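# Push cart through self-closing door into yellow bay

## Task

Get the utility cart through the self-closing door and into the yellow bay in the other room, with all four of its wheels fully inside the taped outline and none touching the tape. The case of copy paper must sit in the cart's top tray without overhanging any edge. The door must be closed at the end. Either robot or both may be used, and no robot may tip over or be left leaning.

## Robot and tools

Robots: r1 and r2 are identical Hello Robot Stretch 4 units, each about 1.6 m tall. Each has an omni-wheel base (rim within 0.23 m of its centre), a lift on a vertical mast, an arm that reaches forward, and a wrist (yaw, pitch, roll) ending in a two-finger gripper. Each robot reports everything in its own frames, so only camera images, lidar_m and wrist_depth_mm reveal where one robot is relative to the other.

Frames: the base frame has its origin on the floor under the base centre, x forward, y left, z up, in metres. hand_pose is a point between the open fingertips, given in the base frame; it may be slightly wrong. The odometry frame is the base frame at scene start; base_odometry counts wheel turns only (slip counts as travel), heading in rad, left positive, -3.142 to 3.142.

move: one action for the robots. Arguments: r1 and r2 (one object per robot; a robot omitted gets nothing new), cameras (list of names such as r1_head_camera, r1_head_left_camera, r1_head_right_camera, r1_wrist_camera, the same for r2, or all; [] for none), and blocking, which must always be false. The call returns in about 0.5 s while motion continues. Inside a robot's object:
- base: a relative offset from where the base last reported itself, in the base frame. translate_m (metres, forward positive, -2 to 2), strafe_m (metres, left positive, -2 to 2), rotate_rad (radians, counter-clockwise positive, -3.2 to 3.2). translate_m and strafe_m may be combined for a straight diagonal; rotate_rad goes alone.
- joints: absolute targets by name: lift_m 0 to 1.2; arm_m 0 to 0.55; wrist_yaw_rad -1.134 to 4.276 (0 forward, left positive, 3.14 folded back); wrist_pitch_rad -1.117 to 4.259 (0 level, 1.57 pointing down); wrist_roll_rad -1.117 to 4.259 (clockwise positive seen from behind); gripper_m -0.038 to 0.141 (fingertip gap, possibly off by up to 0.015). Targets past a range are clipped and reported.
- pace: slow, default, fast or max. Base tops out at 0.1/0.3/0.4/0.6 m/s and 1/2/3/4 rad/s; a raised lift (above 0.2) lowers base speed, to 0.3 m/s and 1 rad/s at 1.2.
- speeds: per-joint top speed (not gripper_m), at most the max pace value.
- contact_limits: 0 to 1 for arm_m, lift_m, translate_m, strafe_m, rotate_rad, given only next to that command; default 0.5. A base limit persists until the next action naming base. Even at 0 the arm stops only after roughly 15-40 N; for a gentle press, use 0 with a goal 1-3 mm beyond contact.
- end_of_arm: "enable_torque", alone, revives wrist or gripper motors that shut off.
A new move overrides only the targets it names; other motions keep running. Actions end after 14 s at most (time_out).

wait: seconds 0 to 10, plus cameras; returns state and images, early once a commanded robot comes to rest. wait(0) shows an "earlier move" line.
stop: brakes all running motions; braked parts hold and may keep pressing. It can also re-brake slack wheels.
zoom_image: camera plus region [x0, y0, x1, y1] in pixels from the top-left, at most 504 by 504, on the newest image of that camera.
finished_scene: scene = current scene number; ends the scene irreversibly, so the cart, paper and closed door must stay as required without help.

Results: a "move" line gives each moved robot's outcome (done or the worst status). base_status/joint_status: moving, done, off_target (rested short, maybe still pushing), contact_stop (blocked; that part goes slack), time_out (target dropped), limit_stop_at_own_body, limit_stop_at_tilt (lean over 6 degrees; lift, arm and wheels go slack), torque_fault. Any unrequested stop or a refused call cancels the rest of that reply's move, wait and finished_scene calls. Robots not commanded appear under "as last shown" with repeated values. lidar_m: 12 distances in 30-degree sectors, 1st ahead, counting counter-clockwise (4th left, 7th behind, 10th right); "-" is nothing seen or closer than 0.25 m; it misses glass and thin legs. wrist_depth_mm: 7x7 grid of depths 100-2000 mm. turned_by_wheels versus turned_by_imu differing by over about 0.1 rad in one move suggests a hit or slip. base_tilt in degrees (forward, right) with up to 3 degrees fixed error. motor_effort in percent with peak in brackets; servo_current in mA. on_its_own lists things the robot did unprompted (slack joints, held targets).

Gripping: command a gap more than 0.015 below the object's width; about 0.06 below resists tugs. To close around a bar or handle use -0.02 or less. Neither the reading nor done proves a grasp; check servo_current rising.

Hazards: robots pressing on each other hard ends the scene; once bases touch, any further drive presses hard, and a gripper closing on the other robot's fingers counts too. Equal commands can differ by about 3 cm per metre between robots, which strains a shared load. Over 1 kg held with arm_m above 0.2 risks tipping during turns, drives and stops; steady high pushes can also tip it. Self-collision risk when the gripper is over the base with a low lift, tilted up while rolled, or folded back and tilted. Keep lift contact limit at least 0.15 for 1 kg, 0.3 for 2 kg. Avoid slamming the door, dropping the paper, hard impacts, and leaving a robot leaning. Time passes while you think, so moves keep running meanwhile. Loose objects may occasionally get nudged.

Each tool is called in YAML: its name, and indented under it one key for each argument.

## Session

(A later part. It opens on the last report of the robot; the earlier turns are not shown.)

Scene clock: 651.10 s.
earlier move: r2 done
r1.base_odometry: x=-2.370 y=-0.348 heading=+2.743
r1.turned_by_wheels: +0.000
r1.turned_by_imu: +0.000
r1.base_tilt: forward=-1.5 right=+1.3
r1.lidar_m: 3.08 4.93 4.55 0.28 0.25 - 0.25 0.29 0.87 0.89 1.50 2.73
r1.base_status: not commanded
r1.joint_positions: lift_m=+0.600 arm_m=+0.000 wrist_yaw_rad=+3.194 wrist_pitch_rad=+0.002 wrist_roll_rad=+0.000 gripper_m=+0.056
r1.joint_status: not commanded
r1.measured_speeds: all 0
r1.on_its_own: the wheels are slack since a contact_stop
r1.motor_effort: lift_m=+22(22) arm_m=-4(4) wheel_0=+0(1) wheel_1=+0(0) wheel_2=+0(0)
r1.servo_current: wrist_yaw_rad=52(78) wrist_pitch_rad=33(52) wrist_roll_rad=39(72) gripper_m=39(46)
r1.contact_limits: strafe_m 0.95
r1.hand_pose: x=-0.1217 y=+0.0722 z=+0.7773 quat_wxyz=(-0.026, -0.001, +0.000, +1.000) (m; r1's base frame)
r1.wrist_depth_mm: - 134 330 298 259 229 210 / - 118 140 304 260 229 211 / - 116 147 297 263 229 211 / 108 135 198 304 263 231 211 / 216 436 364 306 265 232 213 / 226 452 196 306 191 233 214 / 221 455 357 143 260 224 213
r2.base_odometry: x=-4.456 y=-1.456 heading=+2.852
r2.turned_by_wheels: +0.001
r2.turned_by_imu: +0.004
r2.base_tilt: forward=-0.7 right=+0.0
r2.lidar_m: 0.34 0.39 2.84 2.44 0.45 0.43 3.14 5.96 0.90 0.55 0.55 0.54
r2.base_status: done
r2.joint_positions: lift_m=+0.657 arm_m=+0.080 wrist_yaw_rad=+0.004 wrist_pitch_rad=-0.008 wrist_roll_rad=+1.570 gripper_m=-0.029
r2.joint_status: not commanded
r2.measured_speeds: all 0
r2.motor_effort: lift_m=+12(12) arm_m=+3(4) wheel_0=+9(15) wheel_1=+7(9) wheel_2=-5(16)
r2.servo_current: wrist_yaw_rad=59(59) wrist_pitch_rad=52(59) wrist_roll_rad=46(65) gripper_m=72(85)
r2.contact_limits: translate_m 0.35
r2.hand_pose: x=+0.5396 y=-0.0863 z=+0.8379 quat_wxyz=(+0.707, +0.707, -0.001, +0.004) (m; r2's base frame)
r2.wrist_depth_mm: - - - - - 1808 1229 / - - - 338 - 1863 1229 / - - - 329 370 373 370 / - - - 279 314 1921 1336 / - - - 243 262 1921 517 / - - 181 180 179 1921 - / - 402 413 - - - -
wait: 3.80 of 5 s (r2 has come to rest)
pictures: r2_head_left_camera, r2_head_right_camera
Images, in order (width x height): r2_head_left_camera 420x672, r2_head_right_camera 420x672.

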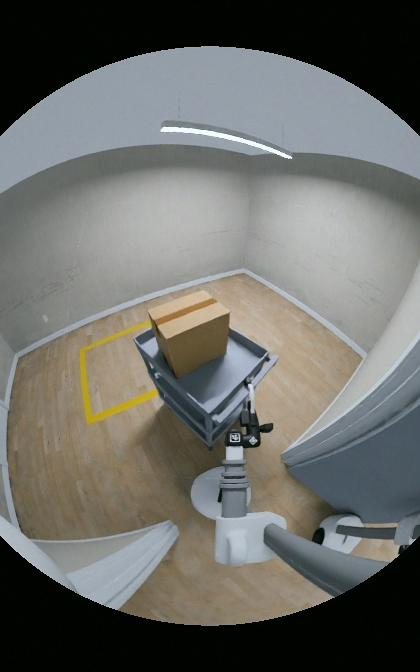

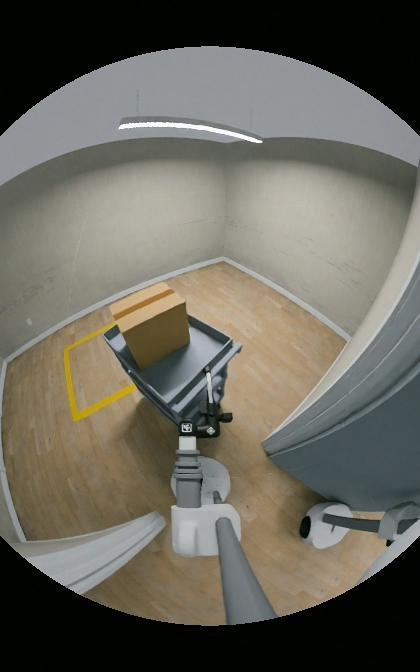

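move:
  r2: {"base":{"translate_m":0.3,"strafe_m":0.0},"pace":"slow","contact_limits":{"translate_m":0.35}}
  blocking: false
  cameras: []

wait:
  seconds: 5
  cameras: ["r2_head_left_camera","r2_head_camera"]

Scene clock: 656.27 s.
move: r2 moving
r1: as last shown
r1.lidar_m: 3.05 4.95 4.56 0.28 0.25 - 0.25 0.28 0.88 0.90 1.53 2.72
r1.on_its_own: the wheels are slack since a contact_stop
r1.servo_current: wrist_yaw_rad=52(59) wrist_pitch_rad=39(52) wrist_roll_rad=59(59) gripper_m=39(46)
r1.contact_limits: strafe_m 0.95
r1.wrist_depth_mm: - 133 330 301 260 229 210 / - 118 140 303 262 230 211 / - 116 147 297 263 230 211 / 108 135 198 306 263 232 212 / 216 433 364 304 263 231 213 / 226 452 195 309 191 233 213 / 221 452 355 143 260 225 213
r2.base_odometry: x=-4.468 y=-1.453 heading=+2.853
r2.turned_by_wheels: +0.001
r2.turned_by_imu: +0.002
r2.base_tilt: forward=-0.7 right=+0.0
r2.lidar_m: 0.32 0.39 2.85 2.47 0.45 0.42 3.14 5.99 0.90 0.53 0.55 0.55
r2.base_status: translate_m moving; strafe_m moving
r2.joint_positions: lift_m=+0.657 arm_m=+0.080 wrist_yaw_rad=+0.004 wrist_pitch_rad=-0.008 wrist_roll_rad=+1.570 gripper_m=-0.029
r2.joint_status: not commanded
r2.measured_speeds: translate_m=+0.048 strafe_m=+0.001 rotate_rad=-0.001 lift_m=+0.000 arm_m=+0.000 wrist_yaw_rad=+0.000 wrist_pitch_rad=+0.000 wrist_roll_rad=+0.000
r2.motor_effort: lift_m=+12(12) arm_m=+4(4) wheel_0=+10(13) wheel_1=+8(10) wheel_2=-10(11)
r2.servo_current: wrist_yaw_rad=59(59) wrist_pitch_rad=52(52) wrist_roll_rad=46(52) gripper_m=65(78)
r2.contact_limits: translate_m 0.35
r2.hand_pose: x=+0.5396 y=-0.0863 z=+0.8379 quat_wxyz=(+0.707, +0.707, -0.001, +0.004) (m; r2's base frame)
r2.wrist_depth_mm: - - - - - 1808 1229 / - - - 342 - 1863 1255 / - - - 332 377 375 373 / - - - 281 315 1921 1308 / - - - 243 263 1863 512 / - - 179 180 179 1863 - / - 404 410 - - - -
pictures: none
No camera images: "cameras" was empty.

Scene clock: 660.03 s.
earlier move: r2 done
r1.base_odometry: x=-2.370 y=-0.348 heading=+2.743
r1.turned_by_wheels: +0.000
r1.turned_by_imu: +0.000
r1.base_tilt: forward=-1.6 right=+1.3
r1.lidar_m: 3.09 4.97 4.55 0.25 0.25 - 0.25 0.31 1.07 1.22 1.49 2.74
r1.base_status: not commanded
r1.joint_positions: lift_m=+0.600 arm_m=+0.000 wrist_yaw_rad=+3.194 wrist_pitch_rad=+0.002 wrist_roll_rad=+0.000 gripper_m=+0.056
r1.joint_status: not commanded
r1.measured_speeds: all 0
r1.on_its_own: the wheels are slack since a contact_stop
r1.motor_effort: lift_m=+22(22) arm_m=-3(4) wheel_0=+0(1) wheel_1=+0(0) wheel_2=+0(0)
r1.servo_current: wrist_yaw_rad=39(59) wrist_pitch_rad=39(52) wrist_roll_rad=46(72) gripper_m=46(52)
r1.contact_limits: strafe_m 0.95
r1.hand_pose: x=-0.1217 y=+0.0722 z=+0.7773 quat_wxyz=(-0.026, -0.001, +0.000, +1.000) (m; r1's base frame)
r1.wrist_depth_mm: - 134 330 300 260 229 210 / - 118 140 304 260 230 211 / - 116 147 297 262 231 212 / 108 135 198 306 264 231 211 / 215 433 364 306 263 232 212 / 225 449 195 306 190 233 213 / 221 455 357 143 262 224 213
r2.base_odometry: x=-4.743 y=-1.371 heading=+2.853
r2.turned_by_wheels: +0.001
r2.turned_by_imu: +0.004
r2.base_tilt: forward=-0.7 right=+0.1
r2.lidar_m: 0.33 0.33 2.58 2.61 1.46 0.66 3.41 1.05 0.55 0.50 0.89 0.65
r2.base_status: done
r2.joint_positions: lift_m=+0.657 arm_m=+0.080 wrist_yaw_rad=+0.008 wrist_pitch_rad=-0.008 wrist_roll_rad=+1.570 gripper_m=-0.029
r2.joint_status: not commanded
r2.measured_speeds: all 0
r2.motor_effort: lift_m=+12(12) arm_m=+4(4) wheel_0=+12(17) wheel_1=+7(10) wheel_2=-4(11)
r2.servo_current: wrist_yaw_rad=46(72) wrist_pitch_rad=52(59) wrist_roll_rad=52(59) gripper_m=72(85)
r2.contact_limits: translate_m 0.35
r2.hand_pose: x=+0.5400 y=-0.0850 z=+0.8379 quat_wxyz=(+0.707, +0.707, +0.000, +0.006) (m; r2's base frame)
r2.wrist_depth_mm: - - - - - 1863 1229 / - - - - - 1863 1255 / - - - 364 - 1756 1182 / - - - 253 379 1618 430 / - - - 193 282 1863 1336 / - - 178 184 176 1756 517 / - 407 407 - - 559 -
wait: 3.77 of 5 s (r2 has come to rest)
pictures: r2_head_camera, r2_head_left_camera
Images, in order (width x height): r2_head_camera 420x560, r2_head_left_camera 420x672.

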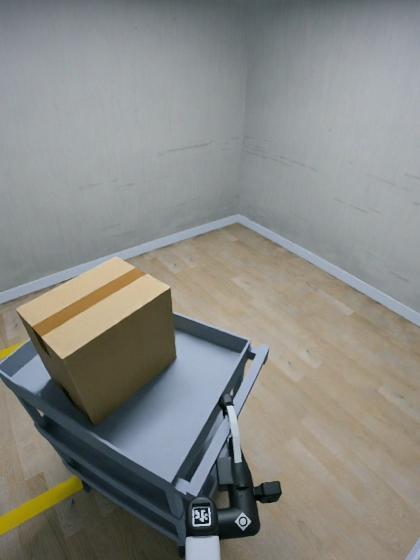

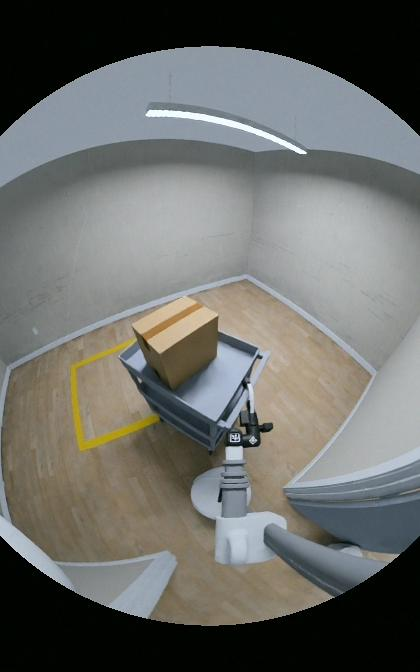

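move:
  r2: {"base":{"translate_m":0.22,"strafe_m":-0.15},"pace":"slow","contact_limits":{"translate_m":0.35}}
  blocking: false
  cameras: []

wait:
  seconds: 5
  cameras: []

move:
  r2: {"base":{"rotate_rad":0.4},"pace":"slow"}
  blocking: false
  cameras: []

wait:
  seconds: 4
  cameras: ["r2_head_left_camera","r2_head_camera"]

Scene clock: 667.50 s.
move: r2 moving
r1: as last shown
r1.base_tilt: forward=-1.5 right=+1.3
r1.lidar_m: 3.08 4.94 4.55 0.25 0.25 - 0.25 0.30 1.07 1.22 1.50 2.74
r1.on_its_own: the wheels are slack since a contact_stop
r1.motor_effort: lift_m=+22(22) arm_m=-3(4) wheel_0=+0(0) wheel_1=+0(0) wheel_2=+0(0)
r1.servo_current: wrist_yaw_rad=59(59) wrist_pitch_rad=39(46) wrist_roll_rad=39(59) gripper_m=39(46)
r1.contact_limits: strafe_m 0.95
r1.wrist_depth_mm: - 134 330 300 260 229 211 / - 118 141 301 263 230 211 / - 116 147 296 262 230 212 / 108 134 198 304 263 231 213 / 216 433 364 306 263 232 212 / 226 449 196 306 191 234 213 / 222 459 357 143 260 224 213
r2.base_odometry: x=-4.752 y=-1.360 heading=+2.854
r2.turned_by_wheels: +0.001
r2.turned_by_imu: +0.002
r2.base_tilt: forward=-0.7 right=+0.0
r2.lidar_m: 0.31 0.36 2.61 2.61 1.50 0.69 3.37 1.07 0.50 0.46 0.93 0.64
r2.base_status: translate_m moving; strafe_m moving
r2.joint_positions: lift_m=+0.657 arm_m=+0.080 wrist_yaw_rad=+0.011 wrist_pitch_rad=-0.008 wrist_roll_rad=+1.570 gripper_m=-0.029
r2.joint_status: not commanded
r2.measured_speeds: translate_m=+0.045 strafe_m=-0.030 rotate_rad=+0.002 lift_m=+0.000 arm_m=+0.000 wrist_yaw_rad=+0.015 wrist_pitch_rad=+0.000 wrist_roll_rad=+0.000
r2.motor_effort: lift_m=+12(12) arm_m=+4(4) wheel_0=+19(19) wheel_1=-1(7) wheel_2=-6(9)
r2.servo_current: wrist_yaw_rad=59(72) wrist_pitch_rad=46(52) wrist_roll_rad=46(52) gripper_m=72(72)
r2.contact_limits: translate_m 0.35
r2.hand_pose: x=+0.5402 y=-0.0842 z=+0.8379 quat_wxyz=(+0.707, +0.707, +0.001, +0.007) (m; r2's base frame)
r2.wrist_depth_mm: - - - - - 1808 1229 / - - - - - 1921 1255 / - - - 362 - 1921 1182 / - - - 254 379 1618 430 / - - - 200 282 1921 1336 / - - 179 183 176 1756 508 / - 410 404 - - 559 -
pictures: none
No camera images: "cameras" was empty.

Scene clock: 669.27 s.
earlier move: r2 contact_stop
r1.base_odometry: x=-2.370 y=-0.348 heading=+2.743
r1.turned_by_wheels: +0.000
r1.turned_by_imu: +0.000
r1.base_tilt: forward=-1.6 right=+1.3
r1.lidar_m: 3.06 4.95 4.58 0.27 0.25 - 0.25 0.30 1.10 1.20 1.49 2.73
r1.base_status: not commanded
r1.joint_positions: lift_m=+0.600 arm_m=+0.000 wrist_yaw_rad=+3.194 wrist_pitch_rad=+0.002 wrist_roll_rad=+0.000 gripper_m=+0.056
r1.joint_status: not commanded
r1.measured_speeds: all 0
r1.on_its_own: the wheels are slack since a contact_stop
r1.motor_effort: lift_m=+22(22) arm_m=-3(4) wheel_0=+0(1) wheel_1=+0(0) wheel_2=+0(0)
r1.servo_current: wrist_yaw_rad=52(72) wrist_pitch_rad=46(46) wrist_roll_rad=20(72) gripper_m=39(46)
r1.contact_limits: strafe_m 0.95
r1.hand_pose: x=-0.1217 y=+0.0722 z=+0.7773 quat_wxyz=(-0.026, -0.001, +0.000, +1.000) (m; r1's base frame)
r1.wrist_depth_mm: - 134 330 301 260 229 209 / - 118 140 303 262 230 211 / - 116 147 297 262 230 212 / 108 135 198 304 263 231 212 / 216 436 364 306 264 232 213 / 226 455 195 307 191 232 213 / 223 455 357 143 260 225 213
r2.base_odometry: x=-4.821 y=-1.277 heading=+2.924
r2.turned_by_wheels: +0.070
r2.turned_by_imu: +0.074
r2.base_tilt: forward=-0.7 right=+0.0
r2.lidar_m: 0.29 0.36 2.57 2.67 1.26 0.79 3.77 1.09 0.41 0.45 1.36 0.67
r2.base_status: translate_m contact_stop (by the wheels' count: +0.102 of +0.220); strafe_m contact_stop (by the wheels' count: -0.069 of -0.150)
r2.joint_positions: lift_m=+0.657 arm_m=+0.080 wrist_yaw_rad=+0.023 wrist_pitch_rad=-0.008 wrist_roll_rad=+1.570 gripper_m=-0.029
r2.joint_status: not commanded
r2.measured_speeds: all 0
r2.on_its_own: the wheels are slack since a contact_stop; wrist_yaw_rad is at rest, and its servo_current (137 mA) is outside its rest range (0 to 104 mA)
r2.motor_effort: lift_m=+12(12) arm_m=-3(4) wheel_0=+0(26) wheel_1=+0(7) wheel_2=+0(9)
r2.servo_current: wrist_yaw_rad=137(215) wrist_pitch_rad=46(59) wrist_roll_rad=46(59) gripper_m=72(78)
r2.contact_limits: translate_m 0.35
r2.hand_pose: x=+0.5412 y=-0.0809 z=+0.8379 quat_wxyz=(+0.707, +0.707, +0.005, +0.011) (m; r2's base frame)
r2.wrist_depth_mm: - - - - - 1808 1229 / - - - - - 1863 1255 / - - - 362 - 1756 1205 / - - - 253 379 1618 424 / - - - 191 281 1921 1308 / - - 180 181 179 1756 517 / - 418 415 - - 564 -
wait: 1.77 of 5 s (r2 has come to rest)
pictures: none
No camera images: "cameras" was empty.

not run: a stop that you did not command came earlier in this reply.

not run: a stop that you did not command came earlier in this reply.

move:
  r2: {"base":{"rotate_rad":0.45},"pace":"slow"}
  blocking: false
  cameras: []

wait:
  seconds: 4
  cameras: ["r2_head_left_camera","r2_head_camera"]

Scene clock: 673.50 s.
move: r2 moving
r1: as last shown
r1.base_tilt: forward=-1.5 right=+1.3
r1.lidar_m: 3.10 4.96 4.55 0.26 0.25 - 0.25 0.29 1.10 1.20 1.50 2.73
r1.on_its_own: the wheels are slack since a contact_stop
r1.servo_current: wrist_yaw_rad=39(59) wrist_pitch_rad=39(46) wrist_roll_rad=39(52) gripper_m=39(46)
r1.contact_limits: strafe_m 0.95
r1.wrist_depth_mm: - 134 330 301 260 229 211 / - 118 140 303 260 230 211 / - 116 147 298 263 230 211 / 108 135 198 306 262 232 212 / 215 436 364 306 263 232 213 / 226 455 195 307 190 233 213 / 223 455 357 143 260 226 213
r2.base_odometry: x=-4.821 y=-1.277 heading=+3.048
r2.turned_by_wheels: +0.124
r2.turned_by_imu: +0.106
r2.base_tilt: forward=-0.7 right=+0.1
r2.lidar_m: 0.32 0.38 2.71 2.63 0.94 0.77 - 0.80 0.44 0.58 2.16 0.59
r2.base_status: rotate_rad moving
r2.joint_positions: lift_m=+0.657 arm_m=+0.080 wrist_yaw_rad=-0.011 wrist_pitch_rad=-0.008 wrist_roll_rad=+1.570 gripper_m=-0.029
r2.joint_status: not commanded
r2.measured_speeds: translate_m=+0.001 strafe_m=-0.001 rotate_rad=+0.480 lift_m=+0.000 arm_m=+0.000 wrist_yaw_rad=-0.065 wrist_pitch_rad=+0.000 wrist_roll_rad=+0.000
r2.motor_effort: lift_m=+12(12) arm_m=+0(4) wheel_0=-8(11) wheel_1=-10(10) wheel_2=-22(22)
r2.servo_current: wrist_yaw_rad=78(137) wrist_pitch_rad=52(52) wrist_roll_rad=46(59) gripper_m=72(72)
r2.hand_pose: x=+0.5382 y=-0.0907 z=+0.8379 quat_wxyz=(+0.707, +0.707, -0.007, -0.001) (m; r2's base frame)
r2.wrist_depth_mm: - - - - - 1863 1229 / - - - - - 1863 1255 / - - - 359 - 1618 1182 / - - - 223 342 1756 1255 / - - - 182 257 1921 500 / - - 178 161 179 1756 525 / - 402 410 - 195 - -
pictures: none
No camera images: "cameras" was empty.

Scene clock: 674.77 s.
earlier move: r2 done
r1.base_odometry: x=-2.370 y=-0.348 heading=+2.743
r1.turned_by_wheels: +0.000
r1.turned_by_imu: +0.000
r1.base_tilt: forward=-1.6 right=+1.3
r1.lidar_m: 3.09 4.95 4.57 0.27 0.25 - 0.25 0.32 1.09 1.20 1.51 2.73
r1.base_status: not commanded
r1.joint_positions: lift_m=+0.600 arm_m=+0.000 wrist_yaw_rad=+3.194 wrist_pitch_rad=+0.002 wrist_roll_rad=+0.000 gripper_m=+0.056
r1.joint_status: not commanded
r1.measured_speeds: all 0
r1.on_its_own: the wheels are slack since a contact_stop
r1.motor_effort: lift_m=+22(22) arm_m=-3(4) wheel_0=+0(1) wheel_1=+0(0) wheel_2=+0(0)
r1.servo_current: wrist_yaw_rad=39(65) wrist_pitch_rad=39(46) wrist_roll_rad=46(65) gripper_m=39(46)
r1.contact_limits: strafe_m 0.95
r1.hand_pose: x=-0.1217 y=+0.0722 z=+0.7773 quat_wxyz=(-0.026, -0.001, +0.000, +1.000) (m; r1's base frame)
r1.wrist_depth_mm: - 133 329 300 259 229 211 / - 118 140 301 262 229 211 / - 116 147 296 263 231 211 / 108 135 198 304 263 232 213 / 216 433 362 307 264 231 213 / 225 455 196 307 191 233 213 / 222 455 357 143 259 225 213
r2.base_odometry: x=-4.821 y=-1.277 heading=-2.910
r2.turned_by_wheels: +0.326
r2.turned_by_imu: +0.186
r2.base_tilt: forward=-0.7 right=+0.1
r2.lidar_m: 0.38 0.43 2.95 2.65 0.83 3.35 1.13 0.46 0.41 0.78 2.11 0.51
r2.base_status: done
r2.joint_positions: lift_m=+0.657 arm_m=+0.080 wrist_yaw_rad=+0.002 wrist_pitch_rad=-0.008 wrist_roll_rad=+1.570 gripper_m=-0.029
r2.joint_status: not commanded
r2.measured_speeds: all 0
r2.motor_effort: lift_m=+12(12) arm_m=-1(5) wheel_0=-6(22) wheel_1=-5(13) wheel_2=+0(27)
r2.servo_current: wrist_yaw_rad=52(137) wrist_pitch_rad=52(52) wrist_roll_rad=46(59) gripper_m=72(78)
r2.hand_pose: x=+0.5395 y=-0.0868 z=+0.8379 quat_wxyz=(+0.707, +0.707, -0.002, +0.003) (m; r2's base frame)
r2.wrist_depth_mm: - - - 281 - 1863 1229 / - - - 303 325 330 327 / - - - 274 296 1863 1255 / - - - 203 266 1921 544 / - - 459 206 244 788 - / - 445 184 173 170 778 - / - 421 421 - 208 - -
wait: 1.27 of 4 s (r2 has come to rest)
pictures: r2_head_camera, r2_head_left_camera
Images, in order (width x height): r2_head_camera 420x560, r2_head_left_camera 420x672.

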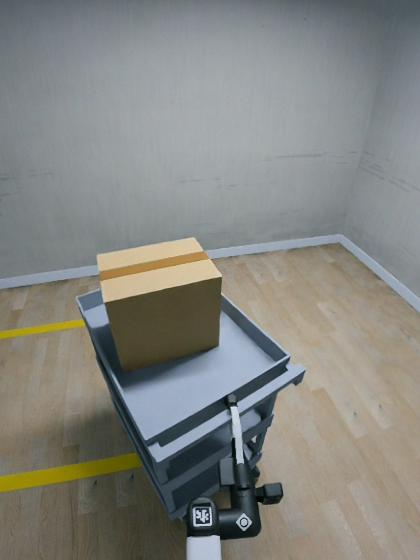

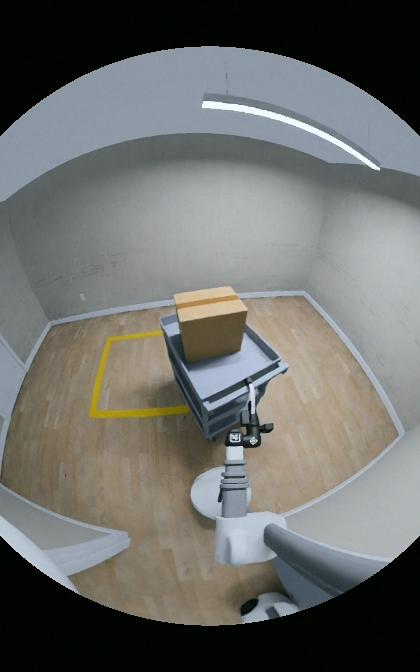

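move:
  r2: {"base":{"translate_m":0.12,"strafe_m":-0.2},"pace":"slow","contact_limits":{"translate_m":0.35}}
  blocking: false
  cameras: []

wait:
  seconds: 5
  cameras: []

move:
  r2: {"base":{"rotate_rad":0.4},"pace":"slow"}
  blocking: false
  cameras: []

wait:
  seconds: 4
  cameras: ["r2_head_left_camera","r2_head_camera"]

Scene clock: 684.03 s.
move: r2 moving
r1: as last shown
r1.turned_by_imu: -0.001
r1.lidar_m: 3.08 4.95 4.57 0.25 0.25 - 0.25 0.30 1.10 1.21 1.55 2.71
r1.on_its_own: the wheels are slack since a contact_stop
r1.servo_current: wrist_yaw_rad=39(72) wrist_pitch_rad=39(46) wrist_roll_rad=59(59) gripper_m=46(46)
r1.contact_limits: strafe_m 0.95
r1.wrist_depth_mm: - 134 329 300 260 229 211 / - 118 140 303 262 230 211 / - 116 147 297 263 230 211 / 109 135 198 307 262 231 212 / 216 436 364 304 265 234 213 / 226 452 195 307 191 232 213 / 221 455 359 143 259 225 213
r2.base_odometry: x=-4.830 y=-1.268 heading=-2.910
r2.turned_by_wheels: +0.000
r2.turned_by_imu: +0.001
r2.base_tilt: forward=-0.7 right=+0.0
r2.lidar_m: 0.37 0.45 2.93 2.64 0.86 3.34 1.10 0.43 0.40 0.78 2.12 0.54
r2.base_status: translate_m moving; strafe_m moving
r2.joint_positions: lift_m=+0.657 arm_m=+0.080 wrist_yaw_rad=+0.002 wrist_pitch_rad=-0.008 wrist_roll_rad=+1.570 gripper_m=-0.029
r2.joint_status: not commanded
r2.measured_speeds: translate_m=+0.024 strafe_m=-0.042 rotate_rad=+0.001 lift_m=+0.000 arm_m=+0.000 wrist_yaw_rad=+0.000 wrist_pitch_rad=+0.000 wrist_roll_rad=+0.000
r2.motor_effort: lift_m=+12(12) arm_m=-4(4) wheel_0=+9(11) wheel_1=-5(7) wheel_2=-9(9)
r2.servo_current: wrist_yaw_rad=46(52) wrist_pitch_rad=46(52) wrist_roll_rad=52(59) gripper_m=72(78)
r2.contact_limits: translate_m 0.35
r2.hand_pose: x=+0.5395 y=-0.0868 z=+0.8379 quat_wxyz=(+0.707, +0.707, -0.002, +0.003) (m; r2's base frame)
r2.wrist_depth_mm: - - - 278 - 1808 1229 / - - - 304 329 332 327 / - - - 276 - 1921 1308 / - - - 204 266 1921 544 / - - 455 207 246 820 - / - 449 182 173 170 788 - / - 160 418 - 207 - -
pictures: none
No camera images: "cameras" was empty.

Scene clock: 687.13 s.
earlier move: r2 done
r1.base_odometry: x=-2.370 y=-0.348 heading=+2.743
r1.turned_by_wheels: +0.000
r1.turned_by_imu: +0.000
r1.base_tilt: forward=-1.5 right=+1.3
r1.lidar_m: 3.04 4.95 4.53 0.27 0.25 - 0.25 0.29 1.18 1.23 1.51 2.73
r1.base_status: not commanded
r1.joint_positions: lift_m=+0.600 arm_m=+0.000 wrist_yaw_rad=+3.194 wrist_pitch_rad=+0.002 wrist_roll_rad=+0.000 gripper_m=+0.056
r1.joint_status: not commanded
r1.measured_speeds: all 0
r1.on_its_own: the wheels are slack since a contact_stop
r1.motor_effort: lift_m=+22(22) arm_m=-3(4) wheel_0=+0(1) wheel_1=+0(0) wheel_2=+0(0)
r1.servo_current: wrist_yaw_rad=46(72) wrist_pitch_rad=39(52) wrist_roll_rad=39(65) gripper_m=33(46)
r1.contact_limits: strafe_m 0.95
r1.hand_pose: x=-0.1217 y=+0.0722 z=+0.7773 quat_wxyz=(-0.026, -0.001, +0.000, +1.000) (m; r1's base frame)
r1.wrist_depth_mm: - 134 330 300 259 229 209 / - 118 140 303 263 229 211 / - 116 147 297 263 230 212 / 108 135 198 306 263 232 213 / 216 433 362 306 264 233 213 / 225 449 195 307 191 232 213 / 222 455 357 143 262 224 213
r2.base_odometry: x=-4.984 y=-1.110 heading=-2.909
r2.turned_by_wheels: +0.001
r2.turned_by_imu: +0.005
r2.base_tilt: forward=-0.7 right=+0.0
r2.lidar_m: 0.34 0.35 2.89 2.85 1.07 3.46 0.47 0.39 0.51 0.95 1.89 0.59
r2.base_status: done
r2.joint_positions: lift_m=+0.657 arm_m=+0.080 wrist_yaw_rad=+0.014 wrist_pitch_rad=-0.008 wrist_roll_rad=+1.570 gripper_m=-0.029
r2.joint_status: not commanded
r2.measured_speeds: all 0
r2.motor_effort: lift_m=+12(12) arm_m=-4(4) wheel_0=+13(18) wheel_1=-1(7) wheel_2=+4(10)
r2.servo_current: wrist_yaw_rad=85(91) wrist_pitch_rad=52(59) wrist_roll_rad=46(59) gripper_m=72(78)
r2.contact_limits: translate_m 0.35
r2.hand_pose: x=+0.5405 y=-0.0835 z=+0.8379 quat_wxyz=(+0.707, +0.707, +0.002, +0.008) (m; r2's base frame)
r2.wrist_depth_mm: - - - - - 1808 1205 / - - - 315 - 1863 1255 / - - - 315 357 366 364 / - - - 276 304 1863 492 / - - - 243 259 1921 544 / - - 179 173 172 778 - / - 407 413 - - - -
wait: 3.10 of 5 s (r2 has come to rest)
pictures: none
No camera images: "cameras" was empty.

Scene clock: 687.63 s.
move: r2 moving
r1: as last shown
r1.lidar_m: 3.07 4.96 4.58 0.27 0.25 - 0.25 0.29 1.17 1.20 1.49 2.73
r1.on_its_own: the wheels are slack since a contact_stop
r1.motor_effort: lift_m=+22(22) arm_m=-4(4) wheel_0=-1(1) wheel_1=+0(0) wheel_2=+0(0)
r1.servo_current: wrist_yaw_rad=52(65) wrist_pitch_rad=39(46) wrist_roll_rad=39(52) gripper_m=39(46)
r1.contact_limits: strafe_m 0.95
r1.wrist_depth_mm: - 134 330 301 259 230 210 / - 118 140 303 262 229 211 / - 116 147 298 263 229 211 / 108 135 198 304 263 231 213 / 216 433 364 307 265 232 213 / 226 452 195 306 191 232 213 / 221 452 359 143 260 225 213
r2.base_odometry: x=-4.983 y=-1.110 heading=-2.787
r2.turned_by_wheels: +0.122
r2.turned_by_imu: +0.110
r2.base_tilt: forward=-0.8 right=+0.1
r2.lidar_m: 0.34 0.45 3.06 2.54 1.06 3.73 0.40 0.40 0.55 1.21 1.90 0.56
r2.base_status: rotate_rad moving
r2.joint_positions: lift_m=+0.657 arm_m=+0.080 wrist_yaw_rad=-0.015 wrist_pitch_rad=-0.008 wrist_roll_rad=+1.570 gripper_m=-0.029
r2.joint_status: not commanded
r2.measured_speeds: translate_m=-0.002 strafe_m=+0.002 rotate_rad=+0.477 lift_m=+0.000 arm_m=+0.000 wrist_yaw_rad=-0.090 wrist_pitch_rad=+0.000 wrist_roll_rad=+0.000
r2.motor_effort: lift_m=+12(12) arm_m=+0(4) wheel_0=-6(12) wheel_1=-12(12) wheel_2=-24(24)
r2.servo_current: wrist_yaw_rad=85(85) wrist_pitch_rad=46(52) wrist_roll_rad=39(59) gripper_m=72(72)
r2.hand_pose: x=+0.5379 y=-0.0918 z=+0.8379 quat_wxyz=(+0.707, +0.707, -0.008, -0.003) (m; r2's base frame)
r2.wrist_depth_mm: - - - - - 1808 1229 / - - - 325 - 1708 1229 / - - - 249 351 1618 436 / - - - 213 293 1808 496 / - - - 186 251 1863 549 / - - 179 170 181 750 - / - 402 413 - - - -
pictures: none
No camera images: "cameras" was empty.

Scene clock: 688.80 s.
earlier move: r2 done
r1.base_odometry: x=-2.370 y=-0.348 heading=+2.743
r1.turned_by_wheels: +0.000
r1.turned_by_imu: +0.000
r1.base_tilt: forward=-1.5 right=+1.3
r1.lidar_m: 3.08 4.95 4.55 0.27 0.25 - 0.25 0.31 1.19 1.20 1.51 2.71
r1.base_status: not commanded
r1.joint_positions: lift_m=+0.600 arm_m=+0.000 wrist_yaw_rad=+3.194 wrist_pitch_rad=+0.002 wrist_roll_rad=+0.000 gripper_m=+0.056
r1.joint_status: not commanded
r1.measured_speeds: all 0
r1.on_its_own: the wheels are slack since a contact_stop
r1.motor_effort: lift_m=+22(22) arm_m=-3(4) wheel_0=+0(1) wheel_1=+0(0) wheel_2=+0(0)
r1.servo_current: wrist_yaw_rad=52(65) wrist_pitch_rad=39(52) wrist_roll_rad=52(65) gripper_m=46(46)
r1.contact_limits: strafe_m 0.95
r1.hand_pose: x=-0.1217 y=+0.0722 z=+0.7773 quat_wxyz=(-0.026, -0.001, +0.000, +1.000) (m; r1's base frame)
r1.wrist_depth_mm: - 133 329 301 260 229 210 / - 118 141 301 262 229 212 / - 116 147 296 262 230 211 / 108 134 198 306 264 231 213 / 216 433 359 306 264 233 212 / 226 455 196 304 191 233 213 / 221 452 359 143 260 225 213
r2.base_odometry: x=-4.984 y=-1.110 heading=-2.510
r2.turned_by_wheels: +0.276
r2.turned_by_imu: +0.155
r2.base_tilt: forward=-0.6 right=+0.1
r2.lidar_m: 0.39 0.48 2.95 1.42 1.12 1.28 0.40 0.45 0.65 1.83 1.98 0.55
r2.base_status: done
r2.joint_positions: lift_m=+0.657 arm_m=+0.080 wrist_yaw_rad=-0.006 wrist_pitch_rad=-0.008 wrist_roll_rad=+1.570 gripper_m=-0.029
r2.joint_status: not commanded
r2.measured_speeds: all 0
r2.motor_effort: lift_m=+12(12) arm_m=+5(5) wheel_0=-5(27) wheel_1=-6(12) wheel_2=-6(28)
r2.servo_current: wrist_yaw_rad=59(104) wrist_pitch_rad=46(59) wrist_roll_rad=52(59) gripper_m=65(78)
r2.hand_pose: x=+0.5387 y=-0.0893 z=+0.8379 quat_wxyz=(+0.707, +0.707, -0.005, +0.000) (m; r2's base frame)
r2.wrist_depth_mm: - - - 271 - 1537 1205 / - - - 291 315 1618 1182 / - - - 268 285 1863 508 / - - - 249 263 - - / - - 455 213 242 820 - / - 449 181 172 171 759 - / - 427 421 - - - -
wait: 1.17 of 4 s (r2 has come to rest)
pictures: r2_head_camera, r2_head_left_camera
Images, in order (width x height): r2_head_camera 420x560, r2_head_left_camera 420x672.

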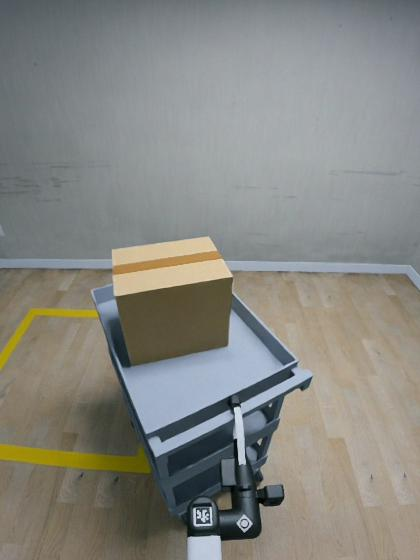

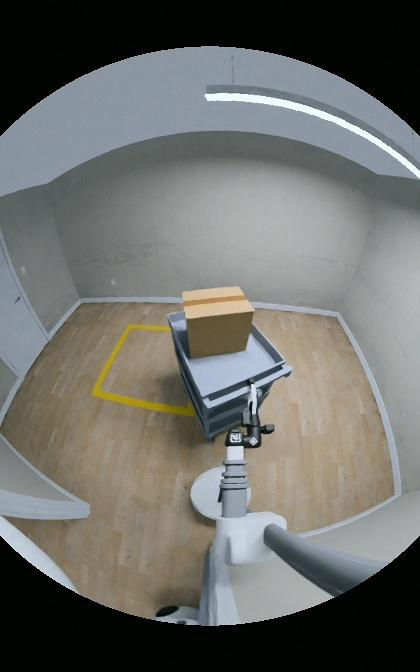

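move:
  blocking: false
  cameras: ["r2_head_camera","r2_head_left_camera"]

Scene clock: 708.33 s.
r1.base_odometry: x=-2.370 y=-0.348 heading=+2.743
r1.turned_by_wheels: +0.000
r1.turned_by_imu: -0.001
r1.base_tilt: forward=-1.5 right=+1.3
r1.lidar_m: 3.04 4.96 4.56 0.27 0.25 - 0.25 0.30 1.23 1.21 1.51 2.74
r1.base_status: not commanded
r1.joint_positions: lift_m=+0.600 arm_m=+0.000 wrist_yaw_rad=+3.194 wrist_pitch_rad=+0.002 wrist_roll_rad=+0.000 gripper_m=+0.056
r1.joint_status: not commanded
r1.measured_speeds: all 0
r1.on_its_own: the wheels are slack since a contact_stop
r1.motor_effort: lift_m=+22(22) arm_m=-4(4) wheel_0=+0(1) wheel_1=+0(0) wheel_2=+0(0)
r1.servo_current: wrist_yaw_rad=39(65) wrist_pitch_rad=46(52) wrist_roll_rad=46(65) gripper_m=39(46)
r1.contact_limits: strafe_m 0.95
r1.hand_pose: x=-0.1217 y=+0.0722 z=+0.7773 quat_wxyz=(-0.026, -0.001, +0.000, +1.000) (m; r1's base frame)
r1.wrist_depth_mm: - 133 330 301 260 229 209 / - 118 140 303 262 229 211 / - 116 147 296 264 230 212 / 108 135 198 304 263 232 212 / 216 436 362 304 264 231 213 / 225 452 195 306 190 232 213 / 222 455 359 143 260 224 213
r2.base_odometry: x=-4.984 y=-1.110 heading=-2.510
r2.turned_by_wheels: +0.000
r2.turned_by_imu: +0.003
r2.base_tilt: forward=-0.7 right=+0.0
r2.lidar_m: 0.39 0.46 2.96 1.42 1.10 1.28 0.42 0.47 0.69 1.84 1.97 0.56
r2.base_status: done
r2.joint_positions: lift_m=+0.657 arm_m=+0.080 wrist_yaw_rad=-0.006 wrist_pitch_rad=-0.008 wrist_roll_rad=+1.570 gripper_m=-0.029
r2.joint_status: not commanded
r2.measured_speeds: all 0
r2.motor_effort: lift_m=+12(12) arm_m=+5(5) wheel_0=-6(27) wheel_1=-6(12) wheel_2=-5(28)
r2.servo_current: wrist_yaw_rad=52(104) wrist_pitch_rad=46(59) wrist_roll_rad=52(59) gripper_m=65(78)
r2.hand_pose: x=+0.5387 y=-0.0893 z=+0.8379 quat_wxyz=(+0.707, +0.707, -0.005, +0.000) (m; r2's base frame)
r2.wrist_depth_mm: - - - 272 - 1576 1205 / - - - 290 315 1537 1160 / - - - 267 283 1863 508 / - - - 249 263 - - / - - 452 213 241 820 - / - 449 182 173 172 759 - / - 427 424 - - - -
pictures: r2_head_camera, r2_head_left_camera
Images, in order (width x height): r2_head_camera 420x560, r2_head_left_camera 420x672.

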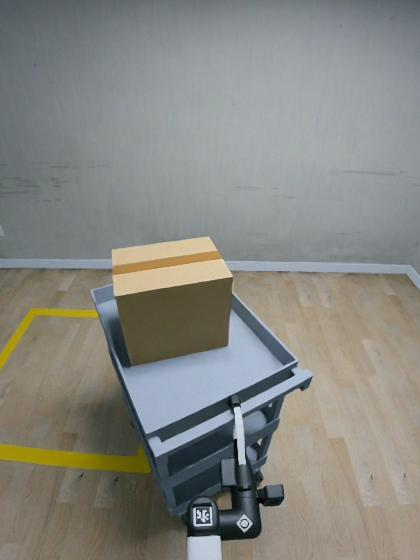

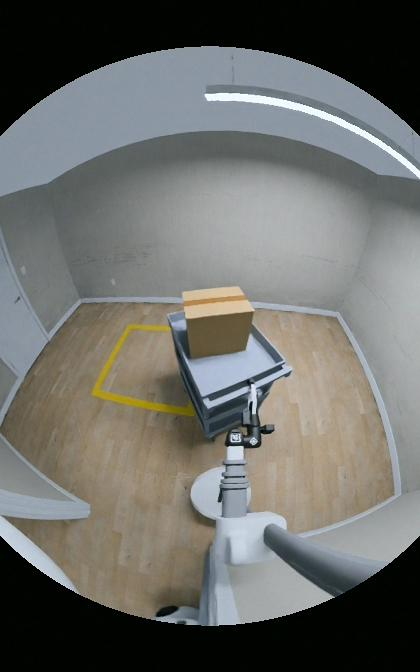

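move:
  r2: {"base":{"translate_m":0.15,"strafe_m":-0.25},"pace":"slow","contact_limits":{"translate_m":0.35}}
  blocking: false
  cameras: []

wait:
  seconds: 5
  cameras: []

move:
  r2: {"base":{"rotate_rad":0.45},"pace":"slow"}
  blocking: false
  cameras: []

wait:
  seconds: 3
  cameras: ["r2_head_camera","r2_head_left_camera"]

Scene clock: 724.53 s.
move: r2 moving
r1: as last shown
r1.lidar_m: 3.05 4.94 4.56 0.26 0.25 - 0.25 0.27 1.22 1.22 1.48 2.72
r1.on_its_own: the wheels are slack since a contact_stop
r1.servo_current: wrist_yaw_rad=59(65) wrist_pitch_rad=46(46) wrist_roll_rad=59(72) gripper_m=46(46)
r1.contact_limits: strafe_m 0.95
r1.wrist_depth_mm: - 134 330 300 260 230 208 / - 118 140 301 262 229 211 / - 116 147 297 263 230 211 / 108 135 198 304 262 230 213 / 215 433 364 306 263 232 213 / 226 455 195 307 191 234 213 / 221 455 359 143 260 224 213
r2.base_odometry: x=-4.995 y=-1.105 heading=-2.511
r2.turned_by_wheels: +0.000
r2.turned_by_imu: +0.002
r2.base_tilt: forward=-0.7 right=+0.0
r2.lidar_m: 0.39 0.42 2.98 1.46 1.13 1.30 0.42 0.48 0.69 1.83 1.94 0.54
r2.base_status: translate_m moving; strafe_m moving
r2.joint_positions: lift_m=+0.657 arm_m=+0.080 wrist_yaw_rad=-0.005 wrist_pitch_rad=-0.008 wrist_roll_rad=+1.570 gripper_m=-0.029
r2.joint_status: not commanded
r2.measured_speeds: translate_m=+0.026 strafe_m=-0.041 rotate_rad=+0.002 lift_m=+0.000 arm_m=+0.000 wrist_yaw_rad=+0.021 wrist_pitch_rad=+0.000 wrist_roll_rad=+0.000
r2.motor_effort: lift_m=+12(12) arm_m=+5(5) wheel_0=+8(9) wheel_1=-5(8) wheel_2=-11(12)
r2.servo_current: wrist_yaw_rad=59(59) wrist_pitch_rad=46(52) wrist_roll_rad=52(59) gripper_m=65(72)
r2.contact_limits: translate_m 0.35
r2.hand_pose: x=+0.5388 y=-0.0888 z=+0.8379 quat_wxyz=(+0.707, +0.707, -0.004, +0.001) (m; r2's base frame)
r2.wrist_depth_mm: - - - 268 - 1576 1138 / - - - 293 315 332 329 / - - - 268 285 1808 500 / - - - 250 260 - - / - - 452 208 243 820 - / - 445 181 176 164 - - / - 421 424 - - - -
pictures: none
No camera images: "cameras" was empty.

Scene clock: 728.23 s.
earlier move: r2 done
r1.base_odometry: x=-2.370 y=-0.348 heading=+2.743
r1.turned_by_wheels: +0.000
r1.turned_by_imu: +0.000
r1.base_tilt: forward=-1.6 right=+1.3
r1.lidar_m: 3.07 4.96 4.57 0.27 0.25 - 0.25 0.31 2.02 1.20 1.52 2.72
r1.base_status: not commanded
r1.joint_positions: lift_m=+0.600 arm_m=+0.000 wrist_yaw_rad=+3.194 wrist_pitch_rad=+0.002 wrist_roll_rad=+0.000 gripper_m=+0.056
r1.joint_status: not commanded
r1.measured_speeds: all 0
r1.on_its_own: the wheels are slack since a contact_stop
r1.motor_effort: lift_m=+22(22) arm_m=-4(4) wheel_0=+0(1) wheel_1=+0(0) wheel_2=+0(0)
r1.servo_current: wrist_yaw_rad=39(65) wrist_pitch_rad=33(52) wrist_roll_rad=46(78) gripper_m=33(52)
r1.contact_limits: strafe_m 0.95
r1.hand_pose: x=-0.1217 y=+0.0722 z=+0.7773 quat_wxyz=(-0.026, -0.001, +0.000, +1.000) (m; r1's base frame)
r1.wrist_depth_mm: - 134 329 301 260 229 211 / - 118 140 304 262 230 211 / - 116 147 296 263 230 212 / 108 134 198 304 263 231 213 / 216 433 364 306 263 232 213 / 226 449 196 309 191 233 213 / 221 455 359 143 260 224 213
r2.base_odometry: x=-5.252 y=-0.997 heading=-2.509
r2.turned_by_wheels: +0.002
r2.turned_by_imu: +0.006
r2.base_tilt: forward=-0.7 right=+0.1
r2.lidar_m: 0.33 0.37 3.20 1.85 1.39 0.60 0.59 0.62 0.90 1.60 1.72 0.57
r2.base_status: done
r2.joint_positions: lift_m=+0.657 arm_m=+0.080 wrist_yaw_rad=+0.013 wrist_pitch_rad=-0.008 wrist_roll_rad=+1.570 gripper_m=-0.029
r2.joint_status: not commanded
r2.measured_speeds: all 0
r2.motor_effort: lift_m=+12(12) arm_m=+4(5) wheel_0=+13(17) wheel_1=-1(8) wheel_2=+4(12)
r2.servo_current: wrist_yaw_rad=65(85) wrist_pitch_rad=46(59) wrist_roll_rad=39(59) gripper_m=72(78)
r2.contact_limits: translate_m 0.35
r2.hand_pose: x=+0.5403 y=-0.0838 z=+0.8379 quat_wxyz=(+0.707, +0.707, +0.002, +0.007) (m; r2's base frame)
r2.wrist_depth_mm: - - - - - 1661 1229 / - - - 322 - 1708 1229 / - - - 319 355 364 364 / - - - 277 290 1708 1255 / - - - 243 254 1756 521 / - - 178 173 181 707 - / - 404 413 - - - -
wait: 3.70 of 5 s (r2 has come to rest)
pictures: none
No camera images: "cameras" was empty.

Scene clock: 728.73 s.
move: r2 moving
r1: as last shown
r1.base_tilt: forward=-1.5 right=+1.3
r1.lidar_m: 3.03 4.96 4.57 0.25 0.25 - 0.25 0.30 2.03 1.21 1.51 2.75
r1.on_its_own: the wheels are slack since a contact_stop
r1.motor_effort: lift_m=+22(22) arm_m=-4(4) wheel_0=+0(0) wheel_1=+0(0) wheel_2=+0(0)
r1.servo_current: wrist_yaw_rad=52(65) wrist_pitch_rad=39(46) wrist_roll_rad=59(59) gripper_m=46(46)
r1.contact_limits: strafe_m 0.95
r1.wrist_depth_mm: - 134 330 300 262 229 211 / - 118 140 303 260 229 211 / - 116 147 297 263 230 212 / 109 135 198 306 262 231 212 / 216 436 362 304 264 233 213 / 225 452 195 306 190 232 213 / 221 455 357 143 260 224 213
r2.base_odometry: x=-5.252 y=-0.997 heading=-2.387
r2.turned_by_wheels: +0.122
r2.turned_by_imu: +0.109
r2.base_tilt: forward=-0.7 right=+0.0
r2.lidar_m: 0.33 0.44 3.13 1.41 1.39 0.60 0.58 0.66 1.09 1.59 1.79 0.59
r2.base_status: rotate_rad moving
r2.joint_positions: lift_m=+0.657 arm_m=+0.080 wrist_yaw_rad=-0.015 wrist_pitch_rad=-0.008 wrist_roll_rad=+1.570 gripper_m=-0.029
r2.joint_status: not commanded
r2.measured_speeds: translate_m=+0.000 strafe_m=+0.000 rotate_rad=+0.473 lift_m=+0.000 arm_m=+0.000 wrist_yaw_rad=-0.079 wrist_pitch_rad=+0.000 wrist_roll_rad=+0.000
r2.motor_effort: lift_m=+12(12) arm_m=+5(5) wheel_0=-8(12) wheel_1=-11(11) wheel_2=-24(24)
r2.servo_current: wrist_yaw_rad=78(85) wrist_pitch_rad=52(52) wrist_roll_rad=46(59) gripper_m=65(78)
r2.hand_pose: x=+0.5379 y=-0.0917 z=+0.8379 quat_wxyz=(+0.707, +0.707, -0.008, -0.002) (m; r2's base frame)
r2.wrist_depth_mm: - - - 315 - 1661 1229 / - - - 325 - 1708 1229 / - - - 250 345 1464 421 / - - - 214 279 1708 500 / - - - 187 246 1921 - / - - 179 171 180 707 - / - 404 410 - - - -
pictures: none
No camera images: "cameras" was empty.

Scene clock: 729.93 s.
earlier move: r2 done
r1.base_odometry: x=-2.370 y=-0.348 heading=+2.743
r1.turned_by_wheels: +0.000
r1.turned_by_imu: +0.000
r1.base_tilt: forward=-1.6 right=+1.3
r1.lidar_m: 3.06 4.95 4.56 0.27 0.25 - 0.25 0.28 1.96 1.22 1.51 2.73
r1.base_status: not commanded
r1.joint_positions: lift_m=+0.600 arm_m=+0.000 wrist_yaw_rad=+3.194 wrist_pitch_rad=+0.002 wrist_roll_rad=+0.000 gripper_m=+0.056
r1.joint_status: not commanded
r1.measured_speeds: all 0
r1.on_its_own: the wheels are slack since a contact_stop
r1.motor_effort: lift_m=+22(22) arm_m=-4(4) wheel_0=+0(1) wheel_1=+0(0) wheel_2=+0(0)
r1.servo_current: wrist_yaw_rad=52(65) wrist_pitch_rad=46(52) wrist_roll_rad=59(65) gripper_m=39(46)
r1.contact_limits: strafe_m 0.95
r1.hand_pose: x=-0.1217 y=+0.0722 z=+0.7773 quat_wxyz=(-0.026, -0.001, +0.000, +1.000) (m; r1's base frame)
r1.wrist_depth_mm: - 134 329 301 259 229 210 / - 118 141 301 263 230 211 / - 116 147 296 263 230 211 / 108 135 198 303 262 230 212 / 216 430 364 307 264 231 213 / 225 452 196 306 190 232 213 / 221 455 359 143 260 225 212
r2.base_odometry: x=-5.252 y=-0.997 heading=-2.060
r2.turned_by_wheels: +0.327
r2.turned_by_imu: +0.205
r2.base_tilt: forward=-0.7 right=+0.0
r2.lidar_m: 0.42 0.42 3.16 1.44 0.67 0.61 0.64 0.79 1.57 1.61 2.01 0.55
r2.base_status: done
r2.joint_positions: lift_m=+0.657 arm_m=+0.080 wrist_yaw_rad=-0.003 wrist_pitch_rad=-0.008 wrist_roll_rad=+1.570 gripper_m=-0.029
r2.joint_status: not commanded
r2.measured_speeds: all 0
r2.motor_effort: lift_m=+12(12) arm_m=+5(6) wheel_0=-5(26) wheel_1=-4(12) wheel_2=-3(28)
r2.servo_current: wrist_yaw_rad=39(111) wrist_pitch_rad=52(59) wrist_roll_rad=46(59) gripper_m=78(78)
r2.hand_pose: x=+0.5389 y=-0.0883 z=+0.8379 quat_wxyz=(+0.707, +0.707, -0.004, +0.002) (m; r2's base frame)
r2.wrist_depth_mm: - - - 241 304 307 1098 / - - - 279 296 1576 1229 / - - - 262 267 1756 508 / - - - 246 254 1708 - / - 459 449 195 237 820 - / - 449 184 172 172 778 - / - 433 430 - - - -
wait: 1.20 of 3 s (r2 has come to rest)
pictures: r2_head_camera, r2_head_left_camera
Images, in order (width x height): r2_head_camera 420x560, r2_head_left_camera 420x672.

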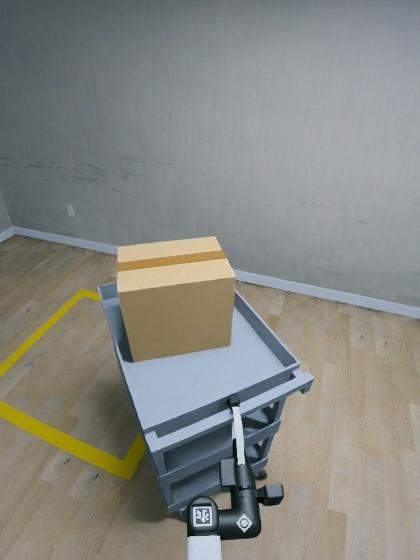

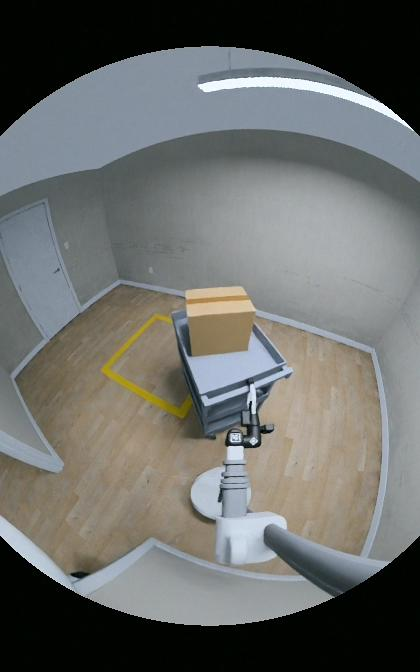

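move:
  r2: {"base":{"translate_m":0.12,"strafe_m":-0.27},"pace":"slow","contact_limits":{"translate_m":0.35}}
  blocking: false
  cameras: []

wait:
  seconds: 5
  cameras: []

move:
  r2: {"base":{"rotate_rad":0.45},"pace":"slow"}
  blocking: false
  cameras: []

wait:
  seconds: 3
  cameras: ["r2_head_camera","r2_head_left_camera"]

Scene clock: 737.70 s.
move: r2 moving
r1: as last shown
r1.base_tilt: forward=-1.5 right=+1.3
r1.lidar_m: 3.08 4.94 4.55 0.27 0.25 - 0.25 0.29 2.01 1.23 1.51 2.73
r1.on_its_own: the wheels are slack since a contact_stop
r1.motor_effort: lift_m=+22(22) arm_m=-3(4) wheel_0=+0(0) wheel_1=+0(0) wheel_2=+0(0)
r1.servo_current: wrist_yaw_rad=39(72) wrist_pitch_rad=39(46) wrist_roll_rad=26(59) gripper_m=39(46)
r1.contact_limits: strafe_m 0.95
r1.wrist_depth_mm: - 134 330 301 259 229 210 / - 118 140 301 260 231 211 / - 116 147 296 263 230 213 / 109 135 198 304 264 231 212 / 216 433 362 307 265 233 213 / 224 452 196 307 191 233 213 / 222 452 359 143 260 225 213
r2.base_odometry: x=-5.265 y=-0.996 heading=-2.060
r2.turned_by_wheels: +0.000
r2.turned_by_imu: +0.001
r2.base_tilt: forward=-0.7 right=+0.0
r2.lidar_m: 0.40 0.40 3.15 1.46 0.69 0.62 0.63 0.81 1.56 1.59 2.01 0.53
r2.base_status: translate_m moving; strafe_m moving
r2.joint_positions: lift_m=+0.657 arm_m=+0.080 wrist_yaw_rad=-0.002 wrist_pitch_rad=-0.008 wrist_roll_rad=+1.570 gripper_m=-0.029
r2.joint_status: not commanded
r2.measured_speeds: translate_m=+0.020 strafe_m=-0.044 rotate_rad=+0.002 lift_m=+0.000 arm_m=+0.000 wrist_yaw_rad=+0.013 wrist_pitch_rad=+0.000 wrist_roll_rad=+0.000
r2.motor_effort: lift_m=+12(12) arm_m=+5(5) wheel_0=+14(14) wheel_1=-6(6) wheel_2=-9(9)
r2.servo_current: wrist_yaw_rad=46(59) wrist_pitch_rad=46(52) wrist_roll_rad=52(59) gripper_m=72(78)
r2.contact_limits: translate_m 0.35
r2.hand_pose: x=+0.5390 y=-0.0880 z=+0.8379 quat_wxyz=(+0.707, +0.707, -0.003, +0.002) (m; r2's base frame)
r2.wrist_depth_mm: - - - 266 304 307 1098 / - - - 278 293 1499 1182 / - - - 262 268 1708 500 / - - - 246 254 1708 - / - 455 449 208 237 831 - / - 445 181 174 164 778 - / - 430 430 - - - -
pictures: none
No camera images: "cameras" was empty.

Scene clock: 741.43 s.
earlier move: r2 done
r1.base_odometry: x=-2.370 y=-0.348 heading=+2.743
r1.turned_by_wheels: +0.000
r1.turned_by_imu: +0.000
r1.base_tilt: forward=-1.5 right=+1.3
r1.lidar_m: 3.08 4.94 4.56 0.26 0.25 - 0.25 0.29 2.23 1.22 1.50 2.73
r1.base_status: not commanded
r1.joint_positions: lift_m=+0.600 arm_m=+0.000 wrist_yaw_rad=+3.194 wrist_pitch_rad=+0.002 wrist_roll_rad=+0.000 gripper_m=+0.056
r1.joint_status: not commanded
r1.measured_speeds: all 0
r1.on_its_own: the wheels are slack since a contact_stop
r1.motor_effort: lift_m=+22(22) arm_m=-4(4) wheel_0=+0(1) wheel_1=+0(0) wheel_2=+0(0)
r1.servo_current: wrist_yaw_rad=39(78) wrist_pitch_rad=33(52) wrist_roll_rad=59(78) gripper_m=52(52)
r1.contact_limits: strafe_m 0.95
r1.hand_pose: x=-0.1217 y=+0.0722 z=+0.7773 quat_wxyz=(-0.026, -0.001, +0.000, +1.000) (m; r1's base frame)
r1.wrist_depth_mm: - 134 330 301 260 229 210 / - 118 140 303 263 230 211 / - 116 147 298 263 230 212 / 108 134 198 304 263 231 212 / 216 433 366 306 265 232 213 / 225 455 195 307 191 233 213 / 222 455 359 143 259 225 213
r2.base_odometry: x=-5.547 y=-0.977 heading=-2.059
r2.turned_by_wheels: +0.001
r2.turned_by_imu: +0.005
r2.base_tilt: forward=-0.7 right=+0.0
r2.lidar_m: 0.35 0.37 3.35 1.72 0.91 0.83 0.83 1.07 1.38 1.40 1.79 0.57
r2.base_status: done
r2.joint_positions: lift_m=+0.657 arm_m=+0.080 wrist_yaw_rad=+0.012 wrist_pitch_rad=-0.008 wrist_roll_rad=+1.570 gripper_m=-0.029
r2.joint_status: not commanded
r2.measured_speeds: all 0
r2.motor_effort: lift_m=+12(12) arm_m=+5(5) wheel_0=+10(19) wheel_1=-2(7) wheel_2=+4(11)
r2.servo_current: wrist_yaw_rad=65(78) wrist_pitch_rad=46(59) wrist_roll_rad=33(65) gripper_m=72(78)
r2.contact_limits: translate_m 0.35
r2.hand_pose: x=+0.5402 y=-0.0840 z=+0.8379 quat_wxyz=(+0.707, +0.707, +0.002, +0.007) (m; r2's base frame)
r2.wrist_depth_mm: - - - - - 1430 1229 / - - - 320 - 1537 1229 / - - - 264 357 362 362 / - - - 277 290 1756 1336 / - - - 195 254 1808 521 / - - 179 172 173 1863 - / - 410 407 - - - -
wait: 3.73 of 5 s (r2 has come to rest)
pictures: none
No camera images: "cameras" was empty.

Scene clock: 741.93 s.
move: r2 moving
r1: as last shown
r1.base_tilt: forward=-1.6 right=+1.3
r1.lidar_m: 3.07 4.96 4.58 0.26 0.25 - 0.25 0.30 2.21 1.22 1.49 2.73
r1.on_its_own: the wheels are slack since a contact_stop
r1.motor_effort: lift_m=+22(22) arm_m=-3(4) wheel_0=+0(1) wheel_1=+0(0) wheel_2=+0(0)
r1.servo_current: wrist_yaw_rad=46(59) wrist_pitch_rad=33(52) wrist_roll_rad=33(65) gripper_m=39(46)
r1.contact_limits: strafe_m 0.95
r1.wrist_depth_mm: - 134 330 300 260 229 210 / - 118 140 303 262 230 211 / - 116 147 297 263 230 211 / 108 135 198 304 263 231 213 / 215 436 366 306 265 232 213 / 226 449 196 306 191 232 213 / 220 452 357 143 260 225 214
r2.base_odometry: x=-5.547 y=-0.976 heading=-1.936
r2.turned_by_wheels: +0.123
r2.turned_by_imu: +0.112
r2.base_tilt: forward=-0.8 right=+0.2
r2.lidar_m: 0.35 0.42 3.33 1.73 0.89 0.82 0.85 1.22 1.35 1.42 1.94 0.55
r2.base_status: rotate_rad moving
r2.joint_positions: lift_m=+0.657 arm_m=+0.080 wrist_yaw_rad=-0.015 wrist_pitch_rad=-0.008 wrist_roll_rad=+1.570 gripper_m=-0.029
r2.joint_status: not commanded
r2.measured_speeds: translate_m=-0.005 strafe_m=+0.003 rotate_rad=+0.486 lift_m=+0.000 arm_m=+0.000 wrist_yaw_rad=-0.067 wrist_pitch_rad=+0.000 wrist_roll_rad=+0.000
r2.motor_effort: lift_m=+12(12) arm_m=+5(5) wheel_0=-11(12) wheel_1=-11(11) wheel_2=-22(22)
r2.servo_current: wrist_yaw_rad=91(91) wrist_pitch_rad=52(52) wrist_roll_rad=52(52) gripper_m=72(72)
r2.hand_pose: x=+0.5379 y=-0.0917 z=+0.8379 quat_wxyz=(+0.707, +0.707, -0.008, -0.003) (m; r2's base frame)
r2.wrist_depth_mm: - - - 314 - 1430 1205 / - - - 317 - 1499 1205 / - - - 249 345 1499 1182 / - - - 213 278 1756 500 / - - - 187 246 1863 - / - - 179 171 180 750 - / - 402 413 - - - -
pictures: none
No camera images: "cameras" was empty.

Scene clock: 743.13 s.
earlier move: r2 done
r1.base_odometry: x=-2.370 y=-0.348 heading=+2.743
r1.turned_by_wheels: +0.000
r1.turned_by_imu: +0.000
r1.base_tilt: forward=-1.6 right=+1.3
r1.lidar_m: 3.06 4.97 4.53 0.27 0.25 - 0.25 0.31 2.15 1.22 1.49 2.73
r1.base_status: not commanded
r1.joint_positions: lift_m=+0.600 arm_m=+0.000 wrist_yaw_rad=+3.194 wrist_pitch_rad=+0.002 wrist_roll_rad=+0.000 gripper_m=+0.056
r1.joint_status: not commanded
r1.measured_speeds: all 0
r1.on_its_own: the wheels are slack since a contact_stop
r1.motor_effort: lift_m=+22(22) arm_m=-3(4) wheel_0=+0(1) wheel_1=+0(0) wheel_2=+0(0)
r1.servo_current: wrist_yaw_rad=59(65) wrist_pitch_rad=46(52) wrist_roll_rad=46(65) gripper_m=33(46)
r1.contact_limits: strafe_m 0.95
r1.hand_pose: x=-0.1217 y=+0.0722 z=+0.7773 quat_wxyz=(-0.026, -0.001, +0.000, +1.000) (m; r1's base frame)
r1.wrist_depth_mm: - 134 332 301 259 229 210 / - 119 140 301 260 230 211 / - 115 147 296 263 230 211 / 108 135 198 306 264 231 212 / 214 436 364 307 265 231 213 / 225 449 195 306 191 232 213 / 221 455 357 143 259 225 213
r2.base_odometry: x=-5.547 y=-0.977 heading=-1.610
r2.turned_by_wheels: +0.326
r2.turned_by_imu: +0.225
r2.base_tilt: forward=-0.7 right=+0.1
r2.lidar_m: 0.39 0.47 1.93 1.75 0.88 0.86 1.00 1.36 1.36 1.56 1.92 0.55
r2.base_status: done
r2.joint_positions: lift_m=+0.657 arm_m=+0.080 wrist_yaw_rad=-0.001 wrist_pitch_rad=-0.008 wrist_roll_rad=+1.570 gripper_m=-0.029
r2.joint_status: not commanded
r2.measured_speeds: all 0
r2.motor_effort: lift_m=+12(12) arm_m=+4(7) wheel_0=-7(19) wheel_1=-5(11) wheel_2=-2(27)
r2.servo_current: wrist_yaw_rad=46(104) wrist_pitch_rad=52(59) wrist_roll_rad=46(59) gripper_m=65(72)
r2.hand_pose: x=+0.5392 y=-0.0876 z=+0.8379 quat_wxyz=(+0.707, +0.707, -0.003, +0.002) (m; r2's base frame)
r2.wrist_depth_mm: - - - 266 289 291 289 / - - - 266 - 1618 1255 / - - - 255 258 1756 521 / - - - 242 248 831 - / - 459 449 196 236 820 - / - 449 184 173 180 788 - / - 445 439 - - - -
wait: 1.20 of 3 s (r2 has come to rest)
pictures: r2_head_camera, r2_head_left_camera
Images, in order (width x height): r2_head_camera 420x560, r2_head_left_camera 420x672.

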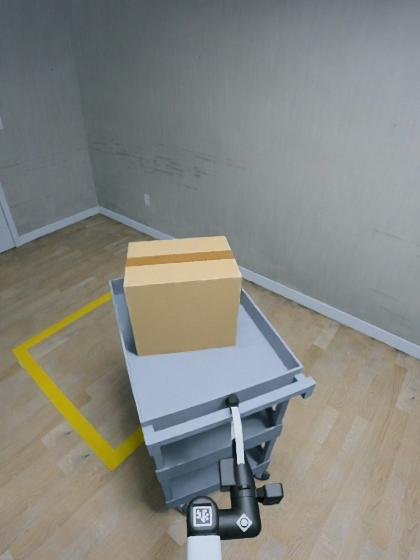

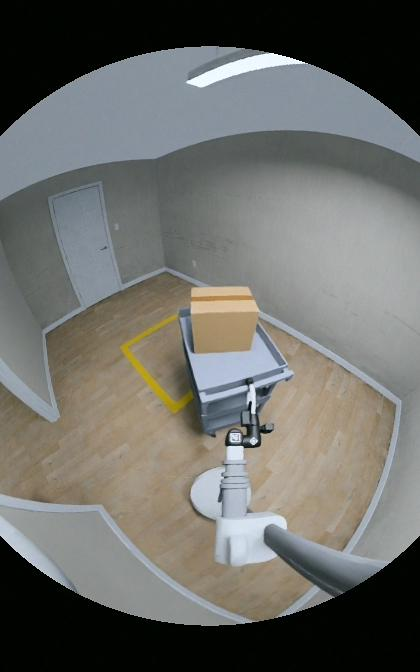

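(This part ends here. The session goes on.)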